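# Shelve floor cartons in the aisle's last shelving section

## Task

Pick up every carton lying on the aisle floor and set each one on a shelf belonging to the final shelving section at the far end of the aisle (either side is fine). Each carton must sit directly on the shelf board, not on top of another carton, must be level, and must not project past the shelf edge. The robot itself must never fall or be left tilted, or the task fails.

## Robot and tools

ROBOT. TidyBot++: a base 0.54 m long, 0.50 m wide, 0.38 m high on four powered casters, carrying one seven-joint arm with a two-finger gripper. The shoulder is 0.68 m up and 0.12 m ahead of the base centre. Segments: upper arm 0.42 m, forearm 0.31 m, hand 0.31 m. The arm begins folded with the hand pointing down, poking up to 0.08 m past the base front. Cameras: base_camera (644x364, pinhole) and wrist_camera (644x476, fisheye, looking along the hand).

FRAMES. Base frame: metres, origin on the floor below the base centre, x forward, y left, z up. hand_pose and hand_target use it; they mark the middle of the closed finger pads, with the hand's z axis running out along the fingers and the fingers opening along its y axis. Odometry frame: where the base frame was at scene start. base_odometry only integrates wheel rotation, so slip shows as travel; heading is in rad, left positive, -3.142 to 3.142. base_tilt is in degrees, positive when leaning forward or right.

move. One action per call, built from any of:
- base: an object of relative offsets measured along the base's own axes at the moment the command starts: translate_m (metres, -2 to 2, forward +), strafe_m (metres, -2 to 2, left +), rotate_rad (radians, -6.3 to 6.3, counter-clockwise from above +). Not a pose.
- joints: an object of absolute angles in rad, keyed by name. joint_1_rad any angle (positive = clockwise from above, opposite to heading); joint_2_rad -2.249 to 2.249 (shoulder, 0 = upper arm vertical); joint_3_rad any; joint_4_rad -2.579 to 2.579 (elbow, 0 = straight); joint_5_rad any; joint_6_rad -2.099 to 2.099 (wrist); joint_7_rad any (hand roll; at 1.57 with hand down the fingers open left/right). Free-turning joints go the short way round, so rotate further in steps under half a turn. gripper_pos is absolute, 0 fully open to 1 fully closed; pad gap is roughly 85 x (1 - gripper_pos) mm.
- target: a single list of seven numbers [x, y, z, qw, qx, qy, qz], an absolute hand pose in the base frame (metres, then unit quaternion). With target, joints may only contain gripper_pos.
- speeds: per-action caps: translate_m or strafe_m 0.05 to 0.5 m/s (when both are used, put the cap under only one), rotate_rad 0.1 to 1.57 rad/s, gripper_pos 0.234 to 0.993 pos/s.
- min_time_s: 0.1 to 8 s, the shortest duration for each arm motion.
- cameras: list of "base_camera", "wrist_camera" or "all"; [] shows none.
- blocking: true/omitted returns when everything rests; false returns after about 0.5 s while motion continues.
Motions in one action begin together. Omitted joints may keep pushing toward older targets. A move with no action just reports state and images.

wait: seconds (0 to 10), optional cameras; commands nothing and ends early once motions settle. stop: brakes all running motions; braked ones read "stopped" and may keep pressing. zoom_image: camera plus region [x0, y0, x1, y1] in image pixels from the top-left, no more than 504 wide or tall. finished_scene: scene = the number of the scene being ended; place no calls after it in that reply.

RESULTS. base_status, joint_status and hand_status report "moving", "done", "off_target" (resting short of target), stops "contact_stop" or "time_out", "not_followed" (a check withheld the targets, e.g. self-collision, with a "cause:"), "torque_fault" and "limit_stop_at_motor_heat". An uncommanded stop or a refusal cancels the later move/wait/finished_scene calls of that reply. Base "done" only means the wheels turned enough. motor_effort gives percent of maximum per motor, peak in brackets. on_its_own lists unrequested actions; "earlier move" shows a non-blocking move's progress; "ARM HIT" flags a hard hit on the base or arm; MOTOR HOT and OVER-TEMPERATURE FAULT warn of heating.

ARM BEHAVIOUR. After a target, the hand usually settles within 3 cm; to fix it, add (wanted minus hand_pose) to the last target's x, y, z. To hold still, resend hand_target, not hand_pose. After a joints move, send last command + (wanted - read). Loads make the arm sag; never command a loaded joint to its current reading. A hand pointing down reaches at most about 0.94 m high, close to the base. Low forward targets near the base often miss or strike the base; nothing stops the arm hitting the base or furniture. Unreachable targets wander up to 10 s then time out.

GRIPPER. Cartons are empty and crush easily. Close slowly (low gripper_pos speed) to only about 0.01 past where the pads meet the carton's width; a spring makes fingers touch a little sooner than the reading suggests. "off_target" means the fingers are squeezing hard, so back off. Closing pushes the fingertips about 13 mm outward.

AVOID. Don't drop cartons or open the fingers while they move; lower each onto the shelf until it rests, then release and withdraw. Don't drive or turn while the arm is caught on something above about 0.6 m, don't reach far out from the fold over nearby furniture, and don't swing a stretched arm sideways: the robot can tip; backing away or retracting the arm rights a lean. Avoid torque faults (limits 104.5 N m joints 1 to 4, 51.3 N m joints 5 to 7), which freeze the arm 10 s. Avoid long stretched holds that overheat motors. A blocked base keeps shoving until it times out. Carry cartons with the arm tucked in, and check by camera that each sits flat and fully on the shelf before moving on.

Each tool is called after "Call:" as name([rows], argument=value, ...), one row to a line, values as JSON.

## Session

Call:
move(cameras=["all"])

Scene clock: 0.00 s.
base_odometry: x=+0.000 y=+0.000 heading=+0.000
base_tilt: forward=+0.2 right=+0.5
base_status: not commanded
joint_positions: joint_1_rad=+0.045 joint_2_rad=-0.321 joint_3_rad=+3.168 joint_4_rad=-2.555 joint_5_rad=+0.016 joint_6_rad=-0.870 joint_7_rad=+1.567 gripper_pos=+0.002
joint_status: not commanded
motor_effort: joint_1_rad=+0 joint_2_rad=-1 joint_3_rad=+1 joint_4_rad=+13 joint_5_rad=+1 joint_6_rad=+1 joint_7_rad=-1
hand_pose: x=+0.2458 y=-0.0106 z=+0.5767 quat_wxyz=(+0.003, +0.999, -0.032, +0.019) (m; base frame)
hand_target: x=+0.2454 y=-0.0105 z=+0.5765 quat_wxyz=(+0.003, +0.999, -0.032, +0.019) (m; base frame)
hand_status: not commanded
pictures: base_camera, wrist_camera

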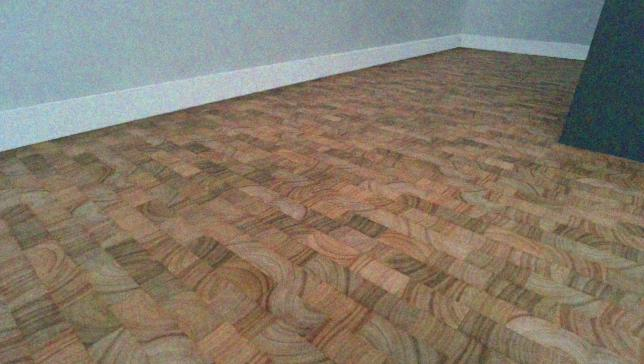

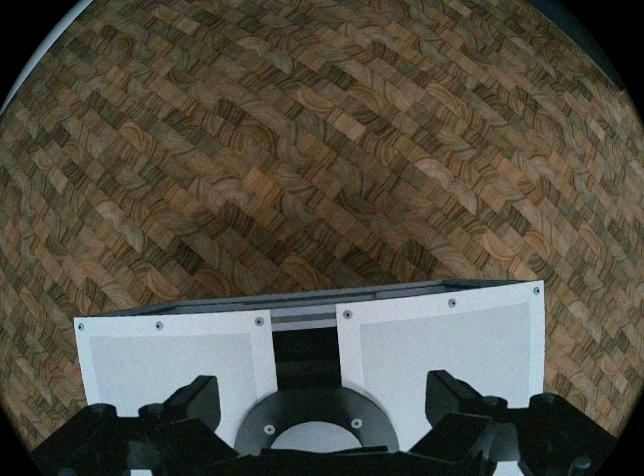

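Call:
move(base={"rotate_rad": -0.8}, joints={"joint_1_rad": 0.0, "joint_2_rad": -0.5, "joint_3_rad": 3.14, "joint_4_rad": -2.2, "joint_5_rad": 0.0, "joint_6_rad": 0.16, "joint_7_rad": 1.57}, min_time_s=1.5, cameras=["all"])

Scene clock: 2.77 s.
move: done
base_odometry: x=+0.000 y=+0.000 heading=-0.800
base_tilt: forward=+0.2 right=+0.5
base_status: done
joint_positions: joint_1_rad=+0.018 joint_2_rad=-0.484 joint_3_rad=+3.152 joint_4_rad=-2.205 joint_5_rad=+0.016 joint_6_rad=+0.057 joint_7_rad=+1.567 gripper_pos=+0.002
joint_status: all done
motor_effort: joint_1_rad=+0(1) joint_2_rad=-4(5) joint_3_rad=+1(3) joint_4_rad=+20(22) joint_5_rad=+1(3) joint_6_rad=+10(10) joint_7_rad=-1(2)
hand_pose: x=+0.5438 y=-0.0111 z=+0.9782 quat_wxyz=(+0.011, +0.739, -0.007, +0.673)
hand_target: x=+0.5401 y=+0.0022 z=+1.0201 quat_wxyz=(-0.001, +0.696, +0.000, +0.718)
hand_status: not commanded
pictures: base_camera, wrist_camera

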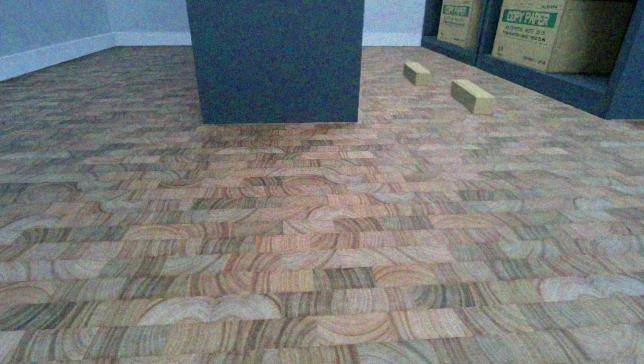

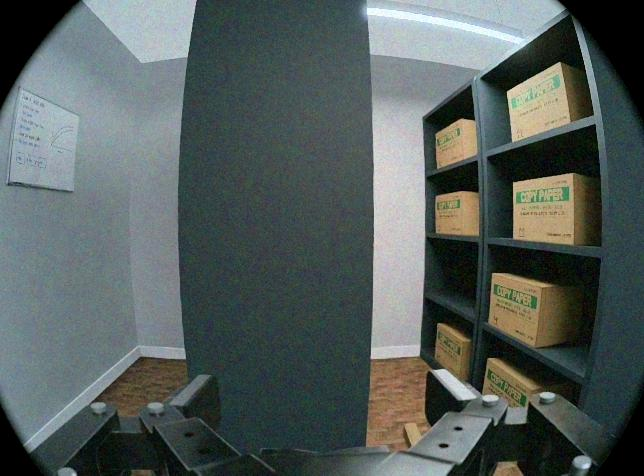

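Call:
move(base={"translate_m": 0.42, "strafe_m": -0.62}, joints={"joint_1_rad": 0.0, "joint_2_rad": 1.25, "joint_3_rad": 3.14, "joint_4_rad": -2.02, "joint_5_rad": 0.0, "joint_6_rad": 0.97, "joint_7_rad": 1.57}, min_time_s=2.5, cameras=["all"])

Call:
zoom_image(camera="wrist_camera", region=[140, 40, 460, 360])

Scene clock: 6.70 s.
move: done
base_odometry: x=-0.152 y=-0.734 heading=-0.800
base_tilt: forward=+0.2 right=+0.5
base_status: done
joint_positions: joint_1_rad=+0.012 joint_2_rad=+1.212 joint_3_rad=+3.145 joint_4_rad=-2.031 joint_5_rad=+0.016 joint_6_rad=+0.874 joint_7_rad=+1.567 gripper_pos=+0.002
joint_status: all done
motor_effort: joint_1_rad=+0(2) joint_2_rad=-32(34) joint_3_rad=-1(3) joint_4_rad=+3(21) joint_5_rad=+1(3) joint_6_rad=+7(10) joint_7_rad=-1(2)
hand_pose: x=+0.6985 y=-0.0038 z=+0.2941 quat_wxyz=(+0.000, +0.926, +0.000, +0.377)
hand_target: x=+0.7102 y=+0.0022 z=+0.2953 quat_wxyz=(-0.001, +0.913, +0.000, +0.408)
hand_status: not commanded
pictures: base_camera, wrist_camera

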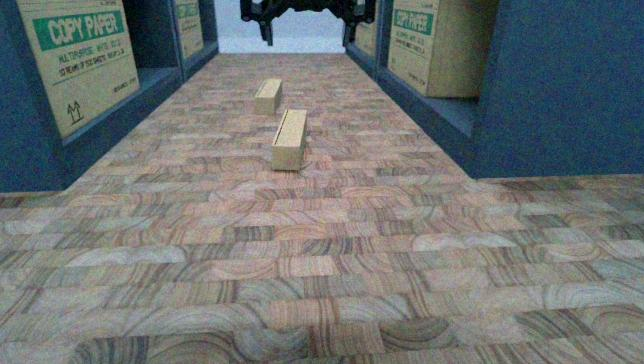

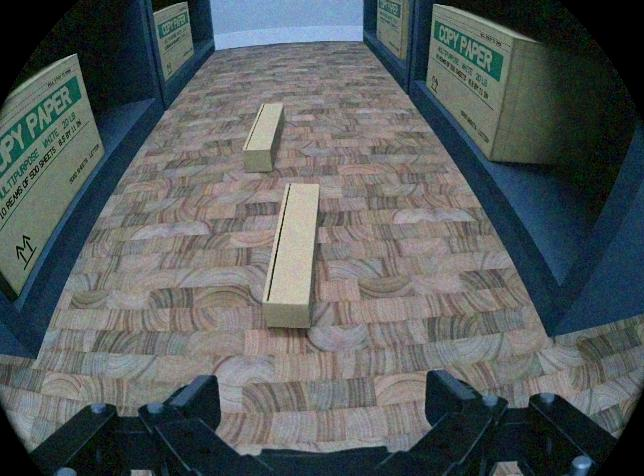

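Scaled by 1.575.

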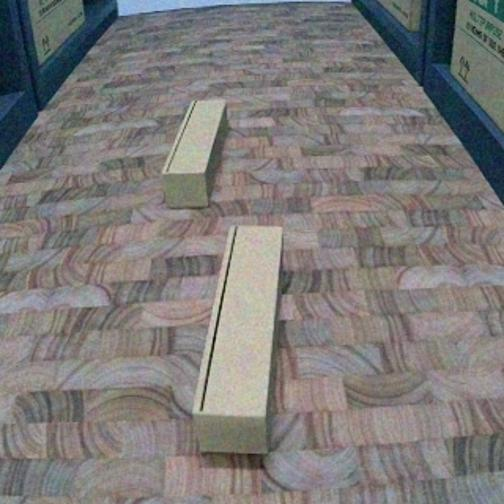

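Call:
move(base={"translate_m": 0.307, "strafe_m": 0.055, "rotate_rad": 0.06}, joints={"joint_1_rad": 0.115, "joint_2_rad": 1.61, "joint_4_rad": -1.59, "joint_6_rad": 0.905}, min_time_s=2, cameras=["all"])

Call:
zoom_image(camera="wrist_camera", region=[180, 180, 480, 476])

Scene clock: 18.47 s.
move: done
base_odometry: x=+0.101 y=-0.915 heading=-0.740
base_tilt: forward=+0.2 right=+0.5
base_status: done
joint_positions: joint_1_rad=+0.100 joint_2_rad=+1.570 joint_3_rad=+3.137 joint_4_rad=-1.602 joint_5_rad=+0.016 joint_6_rad=+0.875 joint_7_rad=+1.567 gripper_pos=+0.002
joint_status: all done
motor_effort: joint_1_rad=+0(5) joint_2_rad=-35(37) joint_3_rad=-1(4) joint_4_rad=+4(6) joint_5_rad=+1(3) joint_6_rad=+7(8) joint_7_rad=-1(2)
hand_pose: x=+0.7607 y=-0.0568 z=+0.1615 quat_wxyz=(+0.014, +0.911, -0.041, +0.410)
hand_target: x=+0.7503 y=-0.0707 z=+0.1453 quat_wxyz=(+0.023, +0.910, -0.053, +0.410)
hand_status: not commanded
pictures: base_camera, wrist_camera

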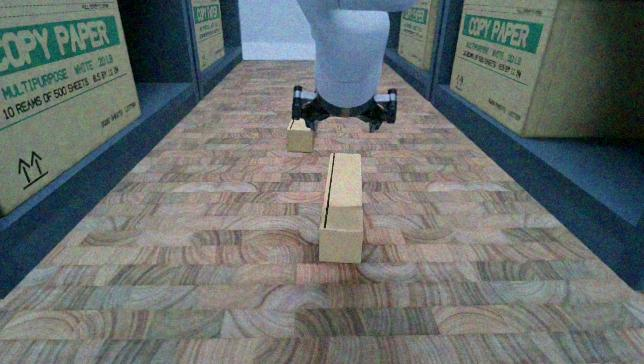

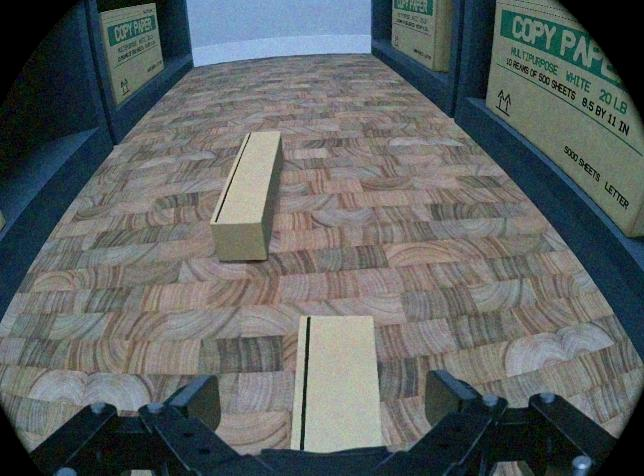

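Scaled by 1.680.

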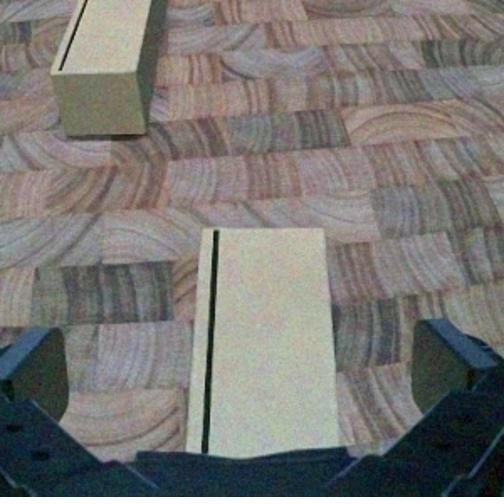

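Call:
move(base={"strafe_m": -0.013}, speeds={"strafe_m": 0.1}, cameras=["wrist_camera"])

Scene clock: 23.73 s.
move: done
base_odometry: x=+0.093 y=-0.925 heading=-0.739
base_tilt: forward=+0.2 right=+0.5
base_status: done
joint_positions: joint_1_rad=+0.111 joint_2_rad=+1.570 joint_3_rad=+3.139 joint_4_rad=-1.601 joint_5_rad=+0.016 joint_6_rad=+0.875 joint_7_rad=+1.567 gripper_pos=+0.002
joint_status: not commanded
motor_effort: joint_1_rad=+0(3) joint_2_rad=-36(36) joint_3_rad=-1(3) joint_4_rad=+4(6) joint_5_rad=+2(2) joint_6_rad=+7(8) joint_7_rad=-1(1)
hand_pose: x=+0.7601 y=-0.0648 z=+0.1615 quat_wxyz=(+0.017, +0.911, -0.046, +0.410)
hand_target: x=+0.7503 y=-0.0707 z=+0.1453 quat_wxyz=(+0.023, +0.910, -0.053, +0.410)
hand_status: not commanded

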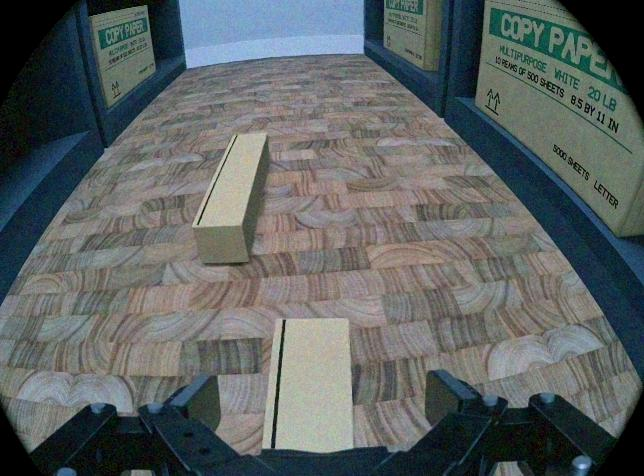

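Call:
move(base={"strafe_m": 0.008}, speeds={"strafe_m": 0.05}, cameras=["wrist_camera"])

Scene clock: 24.93 s.
move: done
base_odometry: x=+0.098 y=-0.919 heading=-0.740
base_tilt: forward=+0.2 right=+0.6
base_status: done
joint_positions: joint_1_rad=+0.110 joint_2_rad=+1.570 joint_3_rad=+3.138 joint_4_rad=-1.601 joint_5_rad=+0.016 joint_6_rad=+0.875 joint_7_rad=+1.567 gripper_pos=+0.002
joint_status: not commanded
motor_effort: joint_1_rad=+0(4) joint_2_rad=-35(36) joint_3_rad=-1(2) joint_4_rad=+4(5) joint_5_rad=+1(2) joint_6_rad=+7(8) joint_7_rad=-1(1)
hand_pose: x=+0.7603 y=-0.0640 z=+0.1615 quat_wxyz=(+0.017, +0.911, -0.045, +0.410)
hand_target: x=+0.7503 y=-0.0707 z=+0.1453 quat_wxyz=(+0.023, +0.910, -0.053, +0.410)
hand_status: not commanded

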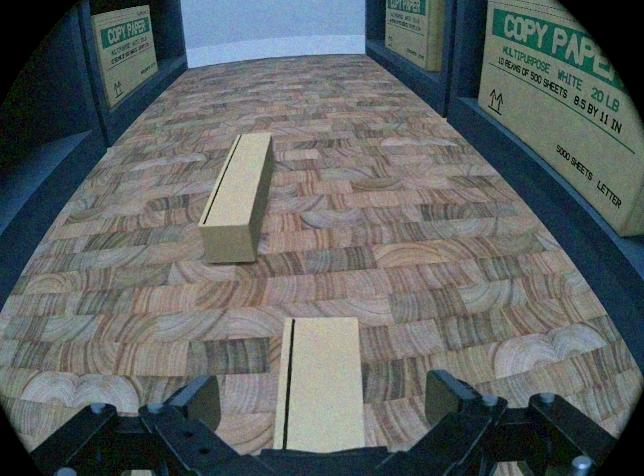

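Call:
move(joints={"joint_2_rad": 1.885, "joint_4_rad": -1.273, "joint_6_rad": 0.74}, min_time_s=2.5, cameras=["wrist_camera"])

Scene clock: 28.03 s.
move: done
base_odometry: x=+0.098 y=-0.919 heading=-0.740
base_tilt: forward=+0.2 right=+0.5
base_status: not commanded
joint_positions: joint_1_rad=+0.110 joint_2_rad=+1.843 joint_3_rad=+3.138 joint_4_rad=-1.284 joint_5_rad=+0.016 joint_6_rad=+0.818 joint_7_rad=+1.567 gripper_pos=+0.002
joint_status: all done
motor_effort: joint_1_rad=+0(1) joint_2_rad=-35(37) joint_3_rad=-1(1) joint_4_rad=+5(7) joint_5_rad=+1(2) joint_6_rad=+7(9) joint_7_rad=-1(2)
hand_pose: x=+0.7561 y=-0.0640 z=+0.0452 quat_wxyz=(+0.017, +0.913, -0.046, +0.404)
hand_target: x=+0.7164 y=-0.0669 z=+0.0042 quat_wxyz=(+0.020, +0.934, -0.055, +0.353)
hand_status: not commanded

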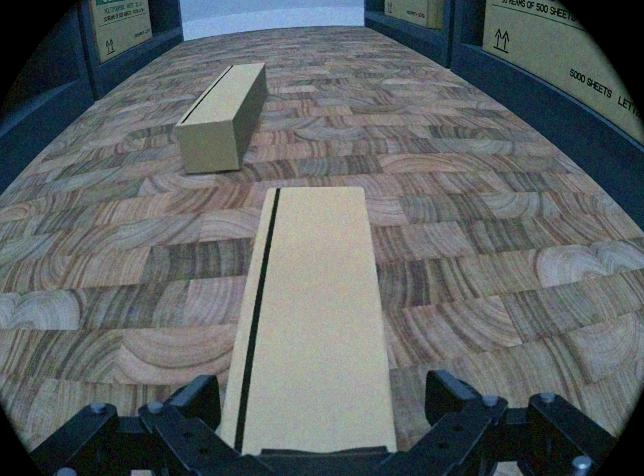

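Call:
move(joints={"gripper_pos": 0.335}, speeds={"gripper_pos": 0.234}, cameras=["wrist_camera"])

Call:
move(joints={"gripper_pos": 0.352}, speeds={"gripper_pos": 0.234}, cameras=["wrist_camera"])

Scene clock: 31.03 s.
move: done
base_odometry: x=+0.098 y=-0.919 heading=-0.740
base_tilt: forward=+0.2 right=+0.5
base_status: not commanded
joint_positions: joint_1_rad=+0.110 joint_2_rad=+1.843 joint_3_rad=+3.138 joint_4_rad=-1.284 joint_5_rad=+0.016 joint_6_rad=+0.818 joint_7_rad=+1.567 gripper_pos=+0.333
joint_status: all done
motor_effort: joint_1_rad=+0(1) joint_2_rad=-33(35) joint_3_rad=-2(2) joint_4_rad=+5(7) joint_5_rad=+1(2) joint_6_rad=+6(8) joint_7_rad=-1(1)
hand_pose: x=+0.7561 y=-0.0640 z=+0.0452 quat_wxyz=(+0.017, +0.913, -0.046, +0.404)
hand_target: x=+0.7164 y=-0.0669 z=+0.0042 quat_wxyz=(+0.020, +0.934, -0.055, +0.353)
hand_status: not commanded

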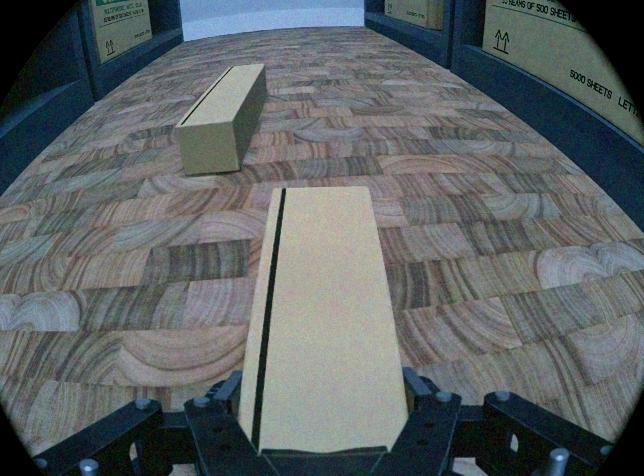

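Scene clock: 32.17 s.
move: done
base_odometry: x=+0.098 y=-0.919 heading=-0.740
base_tilt: forward=+0.2 right=+0.5
base_status: not commanded
joint_positions: joint_1_rad=+0.110 joint_2_rad=+1.843 joint_3_rad=+3.138 joint_4_rad=-1.284 joint_5_rad=+0.016 joint_6_rad=+0.818 joint_7_rad=+1.567 gripper_pos=+0.349
joint_status: all done
motor_effort: joint_1_rad=+0(1) joint_2_rad=-31(33) joint_3_rad=-1(1) joint_4_rad=+5(6) joint_5_rad=+1(2) joint_6_rad=+4(6) joint_7_rad=-1(1)
hand_pose: x=+0.7563 y=-0.0641 z=+0.0452 quat_wxyz=(+0.017, +0.913, -0.046, +0.404)
hand_target: x=+0.7164 y=-0.0669 z=+0.0042 quat_wxyz=(+0.020, +0.934, -0.055, +0.353)
hand_status: not commanded

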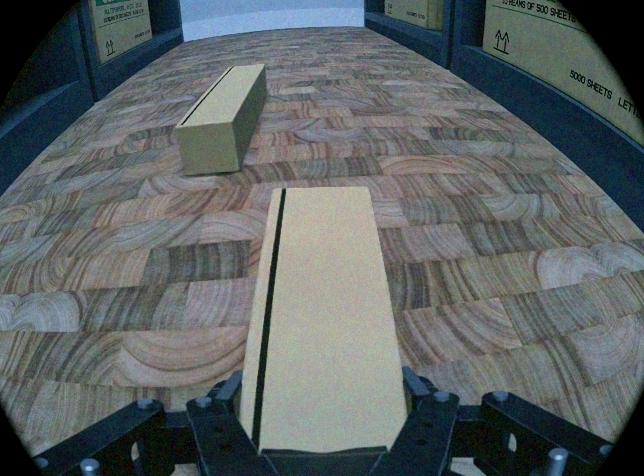

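Call:
move(joints={"joint_2_rad": 1.53, "joint_4_rad": -1.605}, min_time_s=2.5, cameras=["wrist_camera"])

Scene clock: 36.30 s.
move: done
base_odometry: x=+0.098 y=-0.919 heading=-0.740
base_tilt: forward=+0.2 right=+0.5
base_status: not commanded
joint_positions: joint_1_rad=+0.110 joint_2_rad=+1.573 joint_3_rad=+3.138 joint_4_rad=-1.596 joint_5_rad=+0.016 joint_6_rad=+0.810 joint_7_rad=+1.567 gripper_pos=+0.349
joint_status: all done
motor_effort: joint_1_rad=+0(1) joint_2_rad=-36(36) joint_3_rad=-1(2) joint_4_rad=+5(6) joint_5_rad=+1(2) joint_6_rad=+8(8) joint_7_rad=+0(1)
hand_pose: x=+0.7475 y=-0.0628 z=+0.1458 quat_wxyz=(+0.016, +0.923, -0.046, +0.381)
hand_target: x=+0.7490 y=-0.0705 z=+0.1561 quat_wxyz=(+0.020, +0.930, -0.054, +0.364)
hand_status: not commanded

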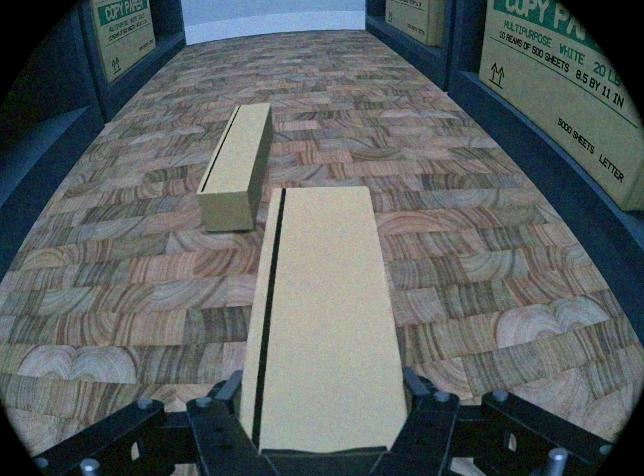

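Call:
move(base={"strafe_m": -0.27}, speeds={"strafe_m": 0.3}, cameras=["wrist_camera"])

Scene clock: 38.37 s.
move: done
base_odometry: x=-0.084 y=-1.119 heading=-0.740
base_tilt: forward=+0.2 right=+0.6
base_status: done
joint_positions: joint_1_rad=+0.119 joint_2_rad=+1.573 joint_3_rad=+3.141 joint_4_rad=-1.596 joint_5_rad=+0.016 joint_6_rad=+0.810 joint_7_rad=+1.567 gripper_pos=+0.349
joint_status: not commanded
motor_effort: joint_1_rad=+0(4) joint_2_rad=-36(37) joint_3_rad=-1(3) joint_4_rad=+5(5) joint_5_rad=+1(2) joint_6_rad=+7(8) joint_7_rad=-1(2)
hand_pose: x=+0.7464 y=-0.0701 z=+0.1456 quat_wxyz=(+0.019, +0.923, -0.049, +0.381)
hand_target: x=+0.7490 y=-0.0705 z=+0.1561 quat_wxyz=(+0.020, +0.930, -0.054, +0.364)
hand_status: not commanded

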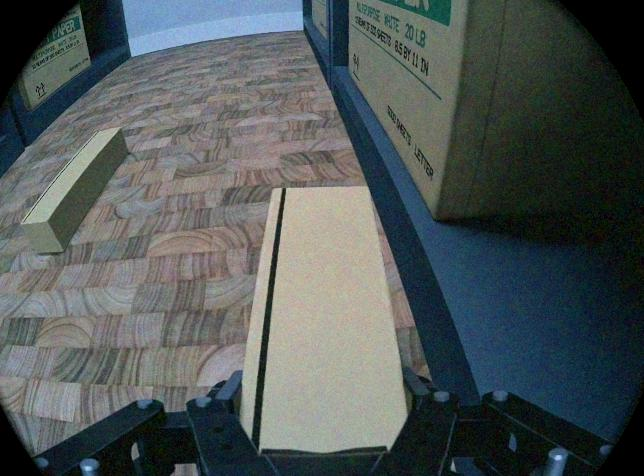

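Call:
move(base={"strafe_m": 0.02}, speeds={"strafe_m": 0.1})

Call:
move(joints={"joint_2_rad": 1.880, "joint_4_rad": -1.27}, min_time_s=3, cameras=["wrist_camera"])

Scene clock: 41.67 s.
move: done
base_odometry: x=-0.070 y=-1.104 heading=-0.739
base_tilt: forward=+0.2 right=+0.5
base_status: done
joint_positions: joint_1_rad=+0.110 joint_2_rad=+1.573 joint_3_rad=+3.138 joint_4_rad=-1.597 joint_5_rad=+0.016 joint_6_rad=+0.810 joint_7_rad=+1.567 gripper_pos=+0.349
joint_status: not commanded
motor_effort: joint_1_rad=+0(3) joint_2_rad=-36(36) joint_3_rad=-1(3) joint_4_rad=+5(5) joint_5_rad=+0(2) joint_6_rad=+7(8) joint_7_rad=+0(1)
hand_pose: x=+0.7472 y=-0.0621 z=+0.1457 quat_wxyz=(+0.015, +0.923, -0.046, +0.381)
hand_target: x=+0.7490 y=-0.0705 z=+0.1561 quat_wxyz=(+0.020, +0.930, -0.054, +0.364)
hand_status: not commanded
pictures: none

Scene clock: 44.97 s.
move: done
base_odometry: x=-0.070 y=-1.104 heading=-0.739
base_tilt: forward=+0.2 right=+0.5
base_status: not commanded
joint_positions: joint_1_rad=+0.110 joint_2_rad=+1.840 joint_3_rad=+3.138 joint_4_rad=-1.283 joint_5_rad=+0.016 joint_6_rad=+0.810 joint_7_rad=+1.567 gripper_pos=+0.349
joint_status: all done
motor_effort: joint_1_rad=+0(1) joint_2_rad=-34(38) joint_3_rad=+0(2) joint_4_rad=+5(8) joint_5_rad=+1(2) joint_6_rad=+7(8) joint_7_rad=-1(1)
hand_pose: x=+0.7570 y=-0.0635 z=+0.0455 quat_wxyz=(+0.017, +0.914, -0.045, +0.402)
hand_target: x=+0.7214 y=-0.0675 z=+0.0078 quat_wxyz=(+0.020, +0.932, -0.055, +0.357)
hand_status: not commanded

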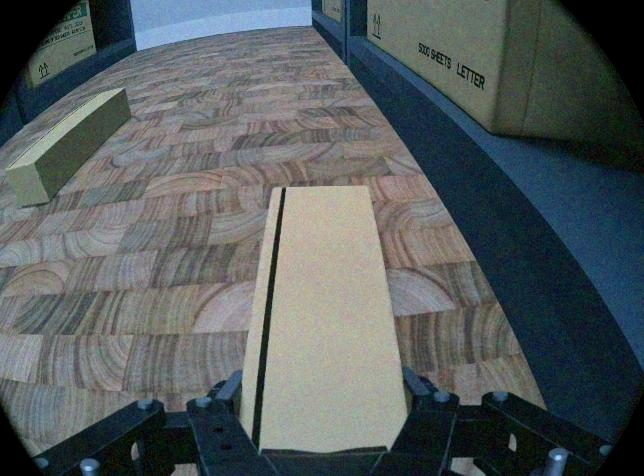

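Call:
move(joints={"gripper_pos": 0.0}, speeds={"gripper_pos": 0.3})

Call:
move(joints={"joint_2_rad": 1.53, "joint_4_rad": -1.605}, min_time_s=2, cameras=["wrist_camera"])

Scene clock: 47.27 s.
move: done
base_odometry: x=-0.070 y=-1.104 heading=-0.739
base_tilt: forward=+0.2 right=+0.6
base_status: not commanded
joint_positions: joint_1_rad=+0.110 joint_2_rad=+1.840 joint_3_rad=+3.138 joint_4_rad=-1.283 joint_5_rad=+0.016 joint_6_rad=+0.810 joint_7_rad=+1.567 gripper_pos=+0.002
joint_status: all done
motor_effort: joint_1_rad=+0(1) joint_2_rad=-35(36) joint_3_rad=-1(1) joint_4_rad=+4(6) joint_5_rad=+1(2) joint_6_rad=+6(8) joint_7_rad=-1(2)
hand_pose: x=+0.7569 y=-0.0635 z=+0.0454 quat_wxyz=(+0.017, +0.914, -0.045, +0.402)
hand_target: x=+0.7214 y=-0.0675 z=+0.0078 quat_wxyz=(+0.020, +0.932, -0.055, +0.357)
hand_status: not commanded
pictures: none

Scene clock: 49.63 s.
move: done
base_odometry: x=-0.070 y=-1.104 heading=-0.739
base_tilt: forward=+0.2 right=+0.6
base_status: not commanded
joint_positions: joint_1_rad=+0.110 joint_2_rad=+1.568 joint_3_rad=+3.138 joint_4_rad=-1.595 joint_5_rad=+0.016 joint_6_rad=+0.810 joint_7_rad=+1.567 gripper_pos=+0.002
joint_status: all done
motor_effort: joint_1_rad=+0(1) joint_2_rad=-36(36) joint_3_rad=-1(2) joint_4_rad=+5(6) joint_5_rad=+1(2) joint_6_rad=+7(8) joint_7_rad=-1(2)
hand_pose: x=+0.7506 y=-0.0625 z=+0.1494 quat_wxyz=(+0.015, +0.922, -0.046, +0.384)
hand_target: x=+0.7490 y=-0.0705 z=+0.1561 quat_wxyz=(+0.020, +0.930, -0.054, +0.364)
hand_status: not commanded

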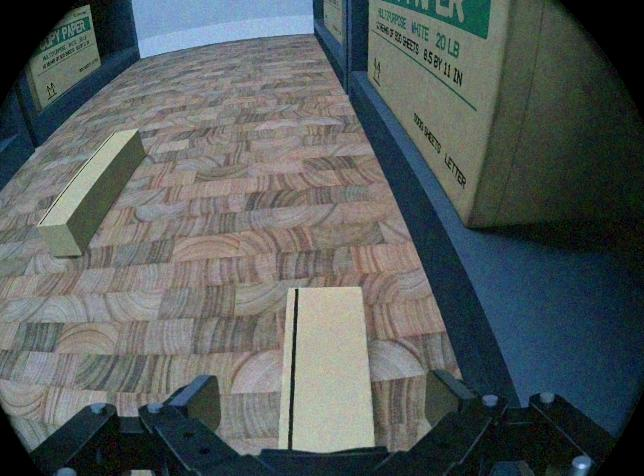

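Call:
move(base={"translate_m": 0.38, "strafe_m": 0.311}, speeds={"translate_m": 0.35}, cameras=["wrist_camera"])

Scene clock: 53.40 s.
move: done
base_odometry: x=+0.420 y=-1.131 heading=-0.740
base_tilt: forward=+0.2 right=+0.5
base_status: done
joint_positions: joint_1_rad=+0.111 joint_2_rad=+1.566 joint_3_rad=+3.138 joint_4_rad=-1.599 joint_5_rad=+0.016 joint_6_rad=+0.810 joint_7_rad=+1.567 gripper_pos=+0.002
joint_status: not commanded
motor_effort: joint_1_rad=+0(3) joint_2_rad=-36(36) joint_3_rad=-1(2) joint_4_rad=+4(6) joint_5_rad=+1(2) joint_6_rad=+7(8) joint_7_rad=+0(2)
hand_pose: x=+0.7496 y=-0.0634 z=+0.1497 quat_wxyz=(+0.016, +0.923, -0.046, +0.383)
hand_target: x=+0.7490 y=-0.0705 z=+0.1561 quat_wxyz=(+0.020, +0.930, -0.054, +0.364)
hand_status: not commanded

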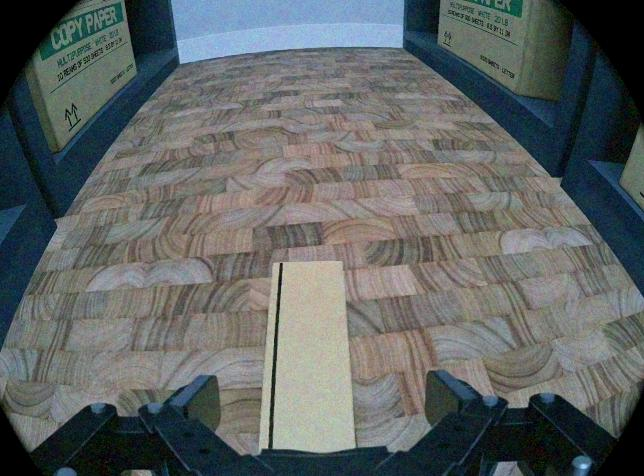

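Call:
move(base={"translate_m": 0.029, "strafe_m": 0.008}, speeds={"translate_m": 0.1}, cameras=["wrist_camera"])

Scene clock: 55.17 s.
move: done
base_odometry: x=+0.447 y=-1.144 heading=-0.740
base_tilt: forward=+0.1 right=+0.5
base_status: done
joint_positions: joint_1_rad=+0.112 joint_2_rad=+1.564 joint_3_rad=+3.138 joint_4_rad=-1.601 joint_5_rad=+0.016 joint_6_rad=+0.809 joint_7_rad=+1.567 gripper_pos=+0.002
joint_status: not commanded
motor_effort: joint_1_rad=+0(3) joint_2_rad=-36(37) joint_3_rad=-1(3) joint_4_rad=+5(6) joint_5_rad=+1(2) joint_6_rad=+7(8) joint_7_rad=-1(2)
hand_pose: x=+0.7496 y=-0.0639 z=+0.1506 quat_wxyz=(+0.016, +0.923, -0.047, +0.383)
hand_target: x=+0.7490 y=-0.0705 z=+0.1561 quat_wxyz=(+0.020, +0.930, -0.054, +0.364)
hand_status: not commanded

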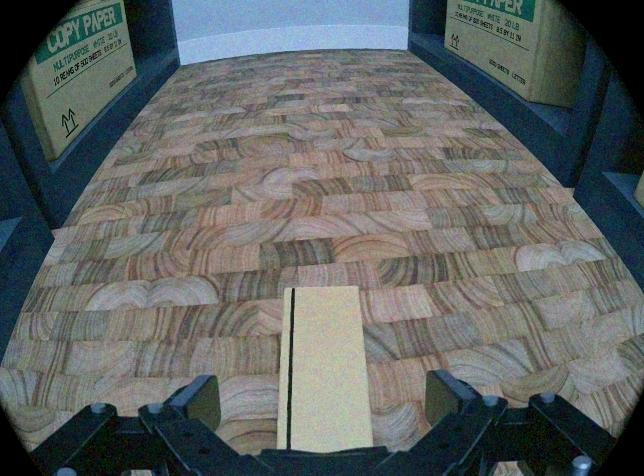

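Call:
move(joints={"joint_2_rad": 1.880, "joint_4_rad": -1.27}, min_time_s=2.5, cameras=["wrist_camera"])

Call:
move(joints={"gripper_pos": 0.335}, speeds={"gripper_pos": 0.234}, cameras=["wrist_camera"])

Scene clock: 59.07 s.
move: done
base_odometry: x=+0.447 y=-1.144 heading=-0.740
base_tilt: forward=+0.2 right=+0.6
base_status: not commanded
joint_positions: joint_1_rad=+0.112 joint_2_rad=+1.839 joint_3_rad=+3.138 joint_4_rad=-1.281 joint_5_rad=+0.016 joint_6_rad=+0.809 joint_7_rad=+1.567 gripper_pos=+0.002
joint_status: all done
motor_effort: joint_1_rad=+0(1) joint_2_rad=-35(37) joint_3_rad=-1(1) joint_4_rad=+5(7) joint_5_rad=+1(2) joint_6_rad=+7(8) joint_7_rad=-1(2)
hand_pose: x=+0.7581 y=-0.0652 z=+0.0462 quat_wxyz=(+0.017, +0.914, -0.046, +0.403)
hand_target: x=+0.7213 y=-0.0675 z=+0.0078 quat_wxyz=(+0.020, +0.932, -0.055, +0.357)
hand_status: not commanded

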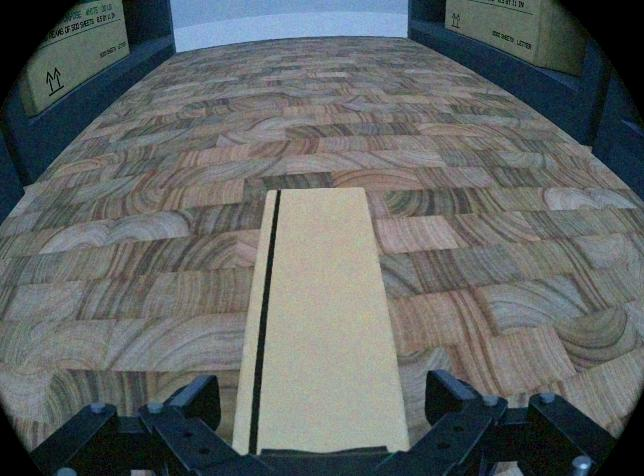

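Scene clock: 61.23 s.
move: done
base_odometry: x=+0.447 y=-1.144 heading=-0.740
base_tilt: forward=+0.2 right=+0.6
base_status: not commanded
joint_positions: joint_1_rad=+0.112 joint_2_rad=+1.839 joint_3_rad=+3.138 joint_4_rad=-1.281 joint_5_rad=+0.016 joint_6_rad=+0.809 joint_7_rad=+1.567 gripper_pos=+0.333
joint_status: all done
motor_effort: joint_1_rad=+0(1) joint_2_rad=-34(35) joint_3_rad=-1(1) joint_4_rad=+5(6) joint_5_rad=+2(2) joint_6_rad=+6(7) joint_7_rad=-1(1)
hand_pose: x=+0.7581 y=-0.0652 z=+0.0462 quat_wxyz=(+0.017, +0.914, -0.046, +0.403)
hand_target: x=+0.7213 y=-0.0675 z=+0.0078 quat_wxyz=(+0.020, +0.932, -0.055, +0.357)
hand_status: not commanded

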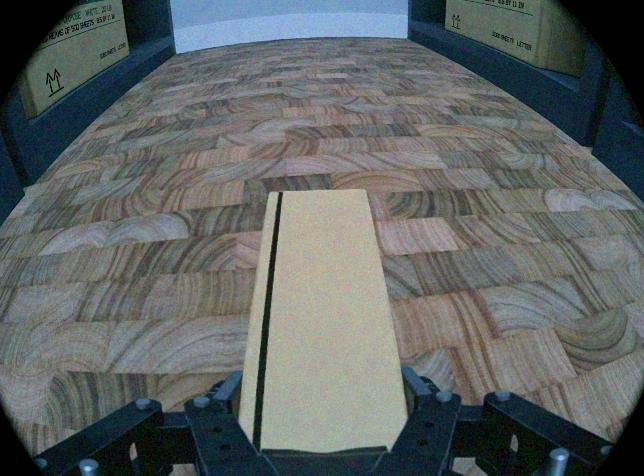

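Call:
move(joints={"gripper_pos": 0.352}, speeds={"gripper_pos": 0.234})

Call:
move(joints={"joint_2_rad": 1.53, "joint_4_rad": -1.605}, min_time_s=2.5, cameras=["wrist_camera"])

Scene clock: 62.77 s.
move: done
base_odometry: x=+0.447 y=-1.144 heading=-0.740
base_tilt: forward=+0.2 right=+0.5
base_status: not commanded
joint_positions: joint_1_rad=+0.112 joint_2_rad=+1.839 joint_3_rad=+3.138 joint_4_rad=-1.281 joint_5_rad=+0.016 joint_6_rad=+0.809 joint_7_rad=+1.567 gripper_pos=+0.349
joint_status: all done
motor_effort: joint_1_rad=+0(1) joint_2_rad=-31(34) joint_3_rad=-1(1) joint_4_rad=+5(6) joint_5_rad=+1(1) joint_6_rad=+4(6) joint_7_rad=-1(2)
hand_pose: x=+0.7581 y=-0.0652 z=+0.0462 quat_wxyz=(+0.017, +0.914, -0.046, +0.403)
hand_target: x=+0.7213 y=-0.0675 z=+0.0078 quat_wxyz=(+0.020, +0.932, -0.055, +0.357)
hand_status: not commanded
pictures: none

Scene clock: 65.60 s.
move: done
base_odometry: x=+0.447 y=-1.144 heading=-0.740
base_tilt: forward=+0.2 right=+0.5
base_status: not commanded
joint_positions: joint_1_rad=+0.112 joint_2_rad=+1.573 joint_3_rad=+3.138 joint_4_rad=-1.596 joint_5_rad=+0.016 joint_6_rad=+0.807 joint_7_rad=+1.567 gripper_pos=+0.349
joint_status: all done
motor_effort: joint_1_rad=+0(1) joint_2_rad=-36(37) joint_3_rad=-1(1) joint_4_rad=+4(6) joint_5_rad=+1(2) joint_6_rad=+7(8) joint_7_rad=+0(1)
hand_pose: x=+0.7469 y=-0.0636 z=+0.1452 quat_wxyz=(+0.016, +0.924, -0.047, +0.380)
hand_target: x=+0.7489 y=-0.0705 z=+0.1561 quat_wxyz=(+0.020, +0.930, -0.054, +0.364)
hand_status: not commanded

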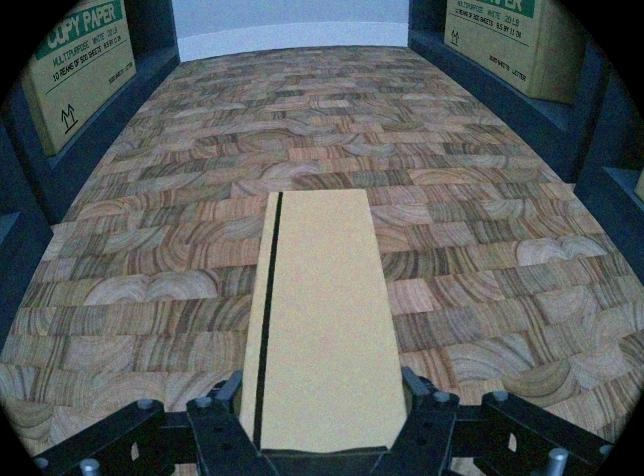

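Call:
move(base={"translate_m": 1.17, "strafe_m": -0.015}, speeds={"translate_m": 0.3}, joints={"joint_1_rad": 0.0, "joint_2_rad": -0.45, "joint_4_rad": -2.515, "joint_6_rad": -0.33}, min_time_s=4, cameras=["wrist_camera", "base_camera"])

Scene clock: 73.00 s.
move: done
base_odometry: x=+1.302 y=-1.944 heading=-0.739
base_tilt: forward=+0.2 right=+0.5
base_status: done
joint_positions: joint_1_rad=+0.019 joint_2_rad=-0.430 joint_3_rad=+3.138 joint_4_rad=-2.500 joint_5_rad=+0.016 joint_6_rad=-0.255 joint_7_rad=+1.567 gripper_pos=+0.349
joint_status: all done
motor_effort: joint_1_rad=+0(1) joint_2_rad=-3(40) joint_3_rad=+0(2) joint_4_rad=+18(19) joint_5_rad=+1(2) joint_6_rad=+7(9) joint_7_rad=-1(2)
hand_pose: x=+0.4465 y=-0.0050 z=+0.7008 quat_wxyz=(+0.008, +0.918, -0.002, +0.397)
hand_target: x=+0.4241 y=+0.0018 z=+0.6831 quat_wxyz=(+0.000, +0.931, +0.000, +0.365)
hand_status: not commanded
pictures: base_camera, wrist_camera

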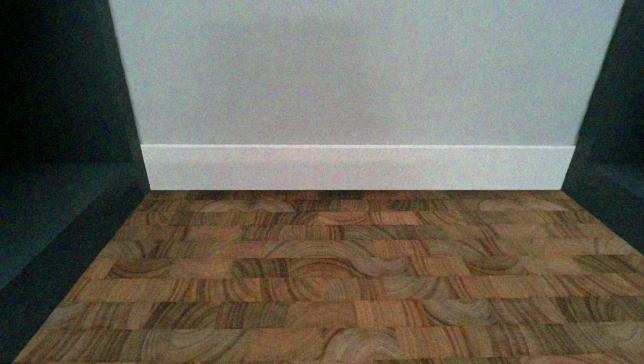

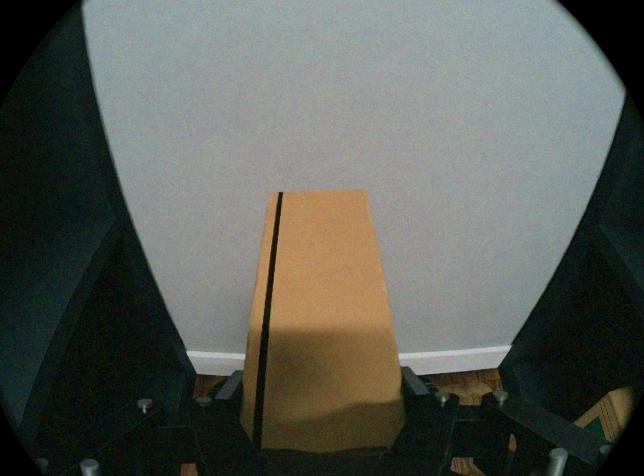

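Call:
move(base={"translate_m": 0.28, "strafe_m": 0.008}, speeds={"translate_m": 0.1}, joints={"joint_1_rad": 1.575}, min_time_s=3.5, cameras=["wrist_camera", "base_camera"])

Scene clock: 78.27 s.
move: done
base_odometry: x=+1.514 y=-2.127 heading=-0.739
base_tilt: forward=+0.1 right=+0.6
base_status: done
joint_positions: joint_1_rad=+1.557 joint_2_rad=-0.436 joint_3_rad=+3.138 joint_4_rad=-2.503 joint_5_rad=+0.016 joint_6_rad=-0.257 joint_7_rad=+1.567 gripper_pos=+0.349
joint_status: all done
motor_effort: joint_1_rad=+0(1) joint_2_rad=-2(3) joint_3_rad=+1(2) joint_4_rad=+18(19) joint_5_rad=+1(2) joint_6_rad=+7(8) joint_7_rad=+0(2)
hand_pose: x=+0.1245 y=-0.3259 z=+0.7009 quat_wxyz=(+0.282, +0.658, -0.640, +0.280)
hand_target: x=+0.1195 y=-0.3051 z=+0.6831 quat_wxyz=(+0.258, +0.657, -0.659, +0.257)
hand_status: not commanded
pictures: base_camera, wrist_camera

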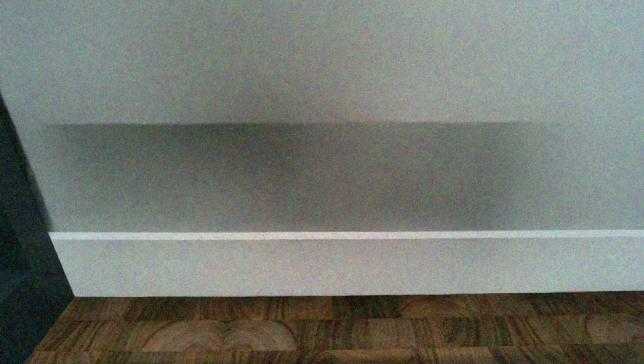

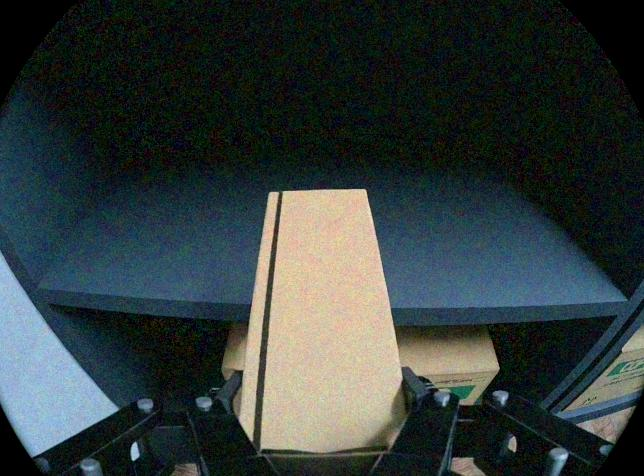

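Call:
move(joints={"joint_2_rad": 0.16, "joint_4_rad": -2.427, "joint_6_rad": 0.35}, min_time_s=3)

Call:
move(joints={"joint_2_rad": 0.635, "joint_4_rad": -1.672, "joint_6_rad": -0.10}, min_time_s=3, cameras=["wrist_camera"])

Scene clock: 82.43 s.
move: done
base_odometry: x=+1.514 y=-2.127 heading=-0.739
base_tilt: forward=+0.1 right=+0.6
base_status: not commanded
joint_positions: joint_1_rad=+1.558 joint_2_rad=+0.136 joint_3_rad=+3.138 joint_4_rad=-2.443 joint_5_rad=+0.016 joint_6_rad=+0.250 joint_7_rad=+1.567 gripper_pos=+0.349
joint_status: all done
motor_effort: joint_1_rad=+0(1) joint_2_rad=-16(17) joint_3_rad=+0(1) joint_4_rad=+12(19) joint_5_rad=+2(2) joint_6_rad=+8(8) joint_7_rad=+0(1)
hand_pose: x=+0.1291 y=-0.4503 z=+0.6186 quat_wxyz=(+0.277, +0.659, -0.640, +0.281)
hand_target: x=+0.1191 y=-0.4773 z=+0.6376 quat_wxyz=(+0.309, +0.635, -0.637, +0.309)
hand_status: not commanded
pictures: none

Scene clock: 85.73 s.
move: done
base_odometry: x=+1.514 y=-2.127 heading=-0.739
base_tilt: forward=+0.2 right=+0.6
base_status: not commanded
joint_positions: joint_1_rad=+1.558 joint_2_rad=+0.597 joint_3_rad=+3.138 joint_4_rad=-1.688 joint_5_rad=+0.016 joint_6_rad=-0.022 joint_7_rad=+1.567 gripper_pos=+0.349
joint_status: all done
motor_effort: joint_1_rad=+0(1) joint_2_rad=-33(35) joint_3_rad=-1(1) joint_4_rad=+16(17) joint_5_rad=+1(2) joint_6_rad=+8(9) joint_7_rad=-1(1)
hand_pose: x=+0.1317 y=-0.7045 z=+0.6147 quat_wxyz=(+0.285, +0.655, -0.637, +0.287)
hand_target: x=+0.1184 y=-0.6912 z=+0.5784 quat_wxyz=(+0.254, +0.659, -0.661, +0.254)
hand_status: not commanded

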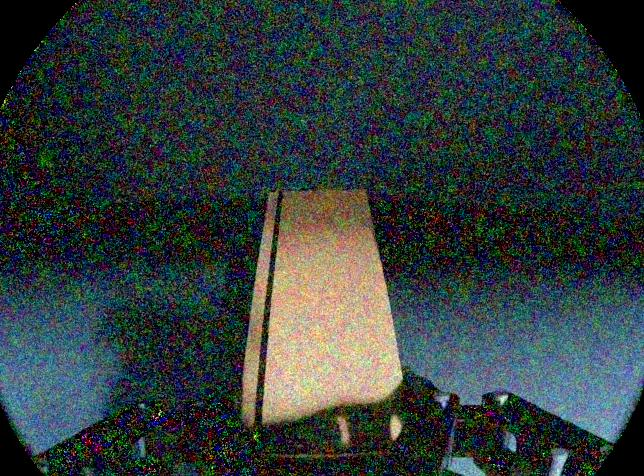

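Call:
move(joints={"joint_2_rad": 0.683, "joint_4_rad": -1.73, "joint_6_rad": 0.136}, min_time_s=2)

Call:
move(joints={"joint_2_rad": 0.692}, min_time_s=0.7)

Call:
move(joints={"joint_2_rad": 0.698}, min_time_s=0.7)

Scene clock: 88.57 s.
move: done
base_odometry: x=+1.514 y=-2.127 heading=-0.739
base_tilt: forward=+0.2 right=+0.6
base_status: not commanded
joint_positions: joint_1_rad=+1.558 joint_2_rad=+0.641 joint_3_rad=+3.138 joint_4_rad=-1.713 joint_5_rad=+0.016 joint_6_rad=+0.038 joint_7_rad=+1.567 gripper_pos=+0.349
joint_status: all done
motor_effort: joint_1_rad=+0(1) joint_2_rad=-34(35) joint_3_rad=-1(1) joint_4_rad=+15(17) joint_5_rad=+1(2) joint_6_rad=+8(9) joint_7_rad=+0(1)
hand_pose: x=+0.1320 y=-0.7028 z=+0.5862 quat_wxyz=(+0.282, +0.657, -0.639, +0.285)
hand_target: x=+0.1184 y=-0.7117 z=+0.5716 quat_wxyz=(+0.296, +0.641, -0.643, +0.296)
hand_status: not commanded
pictures: none

Scene clock: 89.53 s.
move: done
base_odometry: x=+1.514 y=-2.127 heading=-0.739
base_tilt: forward=+0.2 right=+0.5
base_status: not commanded
joint_positions: joint_1_rad=+1.558 joint_2_rad=+0.647 joint_3_rad=+3.138 joint_4_rad=-1.714 joint_5_rad=+0.016 joint_6_rad=+0.041 joint_7_rad=+1.567 gripper_pos=+0.349
joint_status: all done
motor_effort: joint_1_rad=+0(0) joint_2_rad=-33(34) joint_3_rad=+0(1) joint_4_rad=+15(16) joint_5_rad=+0(2) joint_6_rad=+7(8) joint_7_rad=-1(1)
hand_pose: x=+0.1320 y=-0.7029 z=+0.5824 quat_wxyz=(+0.281, +0.657, -0.639, +0.284)
hand_target: x=+0.1184 y=-0.7107 z=+0.5652 quat_wxyz=(+0.293, +0.642, -0.645, +0.293)
hand_status: not commanded
pictures: none

Scene clock: 90.50 s.
move: done
base_odometry: x=+1.514 y=-2.127 heading=-0.739
base_tilt: forward=+0.1 right=+0.5
base_status: not commanded
joint_positions: joint_1_rad=+1.558 joint_2_rad=+0.649 joint_3_rad=+3.138 joint_4_rad=-1.714 joint_5_rad=+0.016 joint_6_rad=+0.044 joint_7_rad=+1.567 gripper_pos=+0.349
joint_status: all done
motor_effort: joint_1_rad=+0(0) joint_2_rad=-33(34) joint_3_rad=+0(1) joint_4_rad=+15(16) joint_5_rad=+2(2) joint_6_rad=+6(7) joint_7_rad=+0(1)
hand_pose: x=+0.1321 y=-0.7033 z=+0.5818 quat_wxyz=(+0.281, +0.657, -0.639, +0.284)
hand_target: x=+0.1184 y=-0.7099 z=+0.5610 quat_wxyz=(+0.291, +0.643, -0.646, +0.291)
hand_status: not commanded
pictures: none

Call:
move(joints={"joint_2_rad": 0.705}, min_time_s=0.7)

Scene clock: 92.00 s.
move: done
base_odometry: x=+1.514 y=-2.127 heading=-0.739
base_tilt: forward=+0.1 right=+0.6
base_status: not commanded
joint_positions: joint_1_rad=+1.558 joint_2_rad=+0.651 joint_3_rad=+3.138 joint_4_rad=-1.714 joint_5_rad=+0.016 joint_6_rad=+0.048 joint_7_rad=+1.567 gripper_pos=+0.349
joint_status: all done
motor_effort: joint_1_rad=+0(0) joint_2_rad=-32(33) joint_3_rad=-1(1) joint_4_rad=+15(15) joint_5_rad=+1(2) joint_6_rad=+6(7) joint_7_rad=+0(1)
hand_pose: x=+0.1321 y=-0.7040 z=+0.5813 quat_wxyz=(+0.282, +0.657, -0.639, +0.285)
hand_target: x=+0.1184 y=-0.7091 z=+0.5560 quat_wxyz=(+0.289, +0.644, -0.647, +0.289)
hand_status: not commanded
pictures: none

Call:
move(joints={"joint_2_rad": 0.697}, min_time_s=0.4)

Call:
move(joints={"gripper_pos": 0.0}, speeds={"gripper_pos": 0.3})

Call:
move(joints={"joint_2_rad": 0.33, "joint_4_rad": -1.915, "joint_6_rad": -0.11}, min_time_s=2, cameras=["wrist_camera"])

Scene clock: 93.37 s.
move: done
base_odometry: x=+1.514 y=-2.127 heading=-0.739
base_tilt: forward=+0.1 right=+0.6
base_status: not commanded
joint_positions: joint_1_rad=+1.558 joint_2_rad=+0.651 joint_3_rad=+3.138 joint_4_rad=-1.714 joint_5_rad=+0.016 joint_6_rad=+0.048 joint_7_rad=+1.567 gripper_pos=+0.349
joint_status: all done
motor_effort: joint_1_rad=+0(0) joint_2_rad=-32(33) joint_3_rad=+0(1) joint_4_rad=+14(15) joint_5_rad=+1(2) joint_6_rad=+6(7) joint_7_rad=-1(1)
hand_pose: x=+0.1321 y=-0.7040 z=+0.5813 quat_wxyz=(+0.282, +0.657, -0.639, +0.285)
hand_target: x=+0.1184 y=-0.7101 z=+0.5617 quat_wxyz=(+0.292, +0.643, -0.645, +0.292)
hand_status: not commanded
pictures: none

Scene clock: 95.13 s.
move: done
base_odometry: x=+1.514 y=-2.127 heading=-0.739
base_tilt: forward=+0.2 right=+0.6
base_status: not commanded
joint_positions: joint_1_rad=+1.558 joint_2_rad=+0.654 joint_3_rad=+3.138 joint_4_rad=-1.714 joint_5_rad=+0.016 joint_6_rad=+0.048 joint_7_rad=+1.567 gripper_pos=+0.002
joint_status: all done
motor_effort: joint_1_rad=+0(0) joint_2_rad=-34(34) joint_3_rad=+0(1) joint_4_rad=+15(16) joint_5_rad=+1(2) joint_6_rad=+7(7) joint_7_rad=-1(2)
hand_pose: x=+0.1320 y=-0.7035 z=+0.5792 quat_wxyz=(+0.281, +0.657, -0.639, +0.284)
hand_target: x=+0.1184 y=-0.7101 z=+0.5617 quat_wxyz=(+0.292, +0.643, -0.645, +0.292)
hand_status: not commanded
pictures: none

Scene clock: 97.47 s.
move: done
base_odometry: x=+1.514 y=-2.127 heading=-0.739
base_tilt: forward=+0.2 right=+0.5
base_status: not commanded
joint_positions: joint_1_rad=+1.558 joint_2_rad=+0.363 joint_3_rad=+3.138 joint_4_rad=-1.898 joint_5_rad=+0.016 joint_6_rad=-0.033 joint_7_rad=+1.567 gripper_pos=+0.002
joint_status: all done
motor_effort: joint_1_rad=+0(1) joint_2_rad=-27(34) joint_3_rad=+0(1) joint_4_rad=+17(17) joint_5_rad=+1(2) joint_6_rad=+7(8) joint_7_rad=-1(2)
hand_pose: x=+0.1304 y=-0.6252 z=+0.6694 quat_wxyz=(+0.290, +0.653, -0.635, +0.292)
hand_target: x=+0.1187 y=-0.6023 z=+0.6638 quat_wxyz=(+0.271, +0.652, -0.654, +0.271)
hand_status: not commanded

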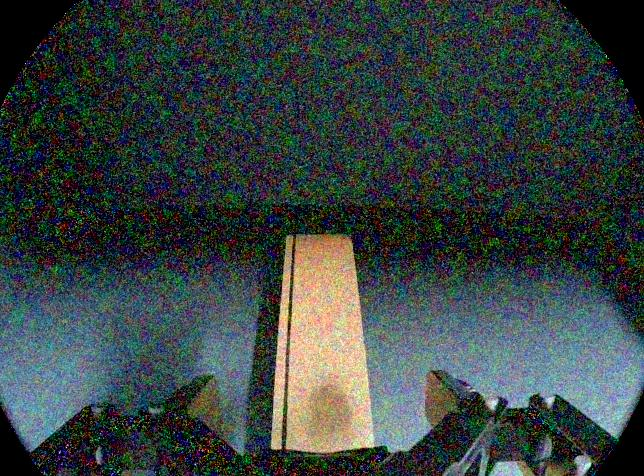

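Call:
move(joints={"joint_2_rad": -0.45, "joint_4_rad": -2.515, "joint_6_rad": -0.33}, min_time_s=1.8, cameras=["wrist_camera"])

Scene clock: 100.00 s.
move: done
base_odometry: x=+1.514 y=-2.127 heading=-0.739
base_tilt: forward=+0.1 right=+0.5
base_status: not commanded
joint_positions: joint_1_rad=+1.558 joint_2_rad=-0.431 joint_3_rad=+3.138 joint_4_rad=-2.498 joint_5_rad=+0.016 joint_6_rad=-0.251 joint_7_rad=+1.567 gripper_pos=+0.002
joint_status: all done
motor_effort: joint_1_rad=+0(1) joint_2_rad=-2(28) joint_3_rad=+1(1) joint_4_rad=+17(19) joint_5_rad=+2(2) joint_6_rad=+7(9) joint_7_rad=-1(1)
hand_pose: x=+0.1245 y=-0.3290 z=+0.7029 quat_wxyz=(+0.284, +0.657, -0.639, +0.282)
hand_target: x=+0.1195 y=-0.3051 z=+0.6831 quat_wxyz=(+0.258, +0.657, -0.659, +0.257)
hand_status: not commanded

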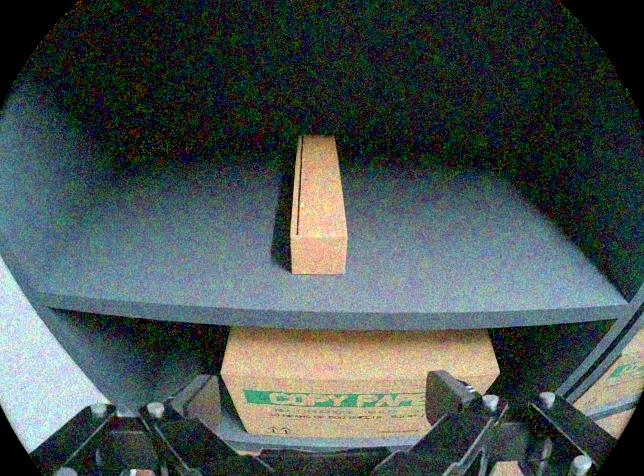

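Call:
move(base={"translate_m": -1.62, "strafe_m": 0.0}, joints={"joint_1_rad": 0.093}, min_time_s=2.5, cameras=["base_camera"])

Scene clock: 107.03 s.
move: done
base_odometry: x=+0.317 y=-1.035 heading=-0.739
base_tilt: forward=+0.2 right=+0.5
base_status: done
joint_positions: joint_1_rad=+0.111 joint_2_rad=-0.440 joint_3_rad=+3.138 joint_4_rad=-2.501 joint_5_rad=+0.016 joint_6_rad=-0.256 joint_7_rad=+1.567 gripper_pos=+0.002
joint_status: all done
motor_effort: joint_1_rad=+0(1) joint_2_rad=-2(4) joint_3_rad=+0(2) joint_4_rad=+18(19) joint_5_rad=+1(2) joint_6_rad=+7(8) joint_7_rad=-1(2)
hand_pose: x=+0.4435 y=-0.0349 z=+0.7029 quat_wxyz=(+0.026, +0.915, -0.044, +0.400)
hand_target: x=+0.4230 y=-0.0266 z=+0.6831 quat_wxyz=(+0.017, +0.930, -0.043, +0.364)
hand_status: not commanded

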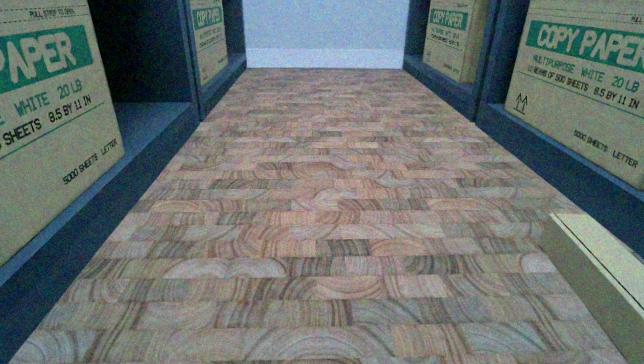

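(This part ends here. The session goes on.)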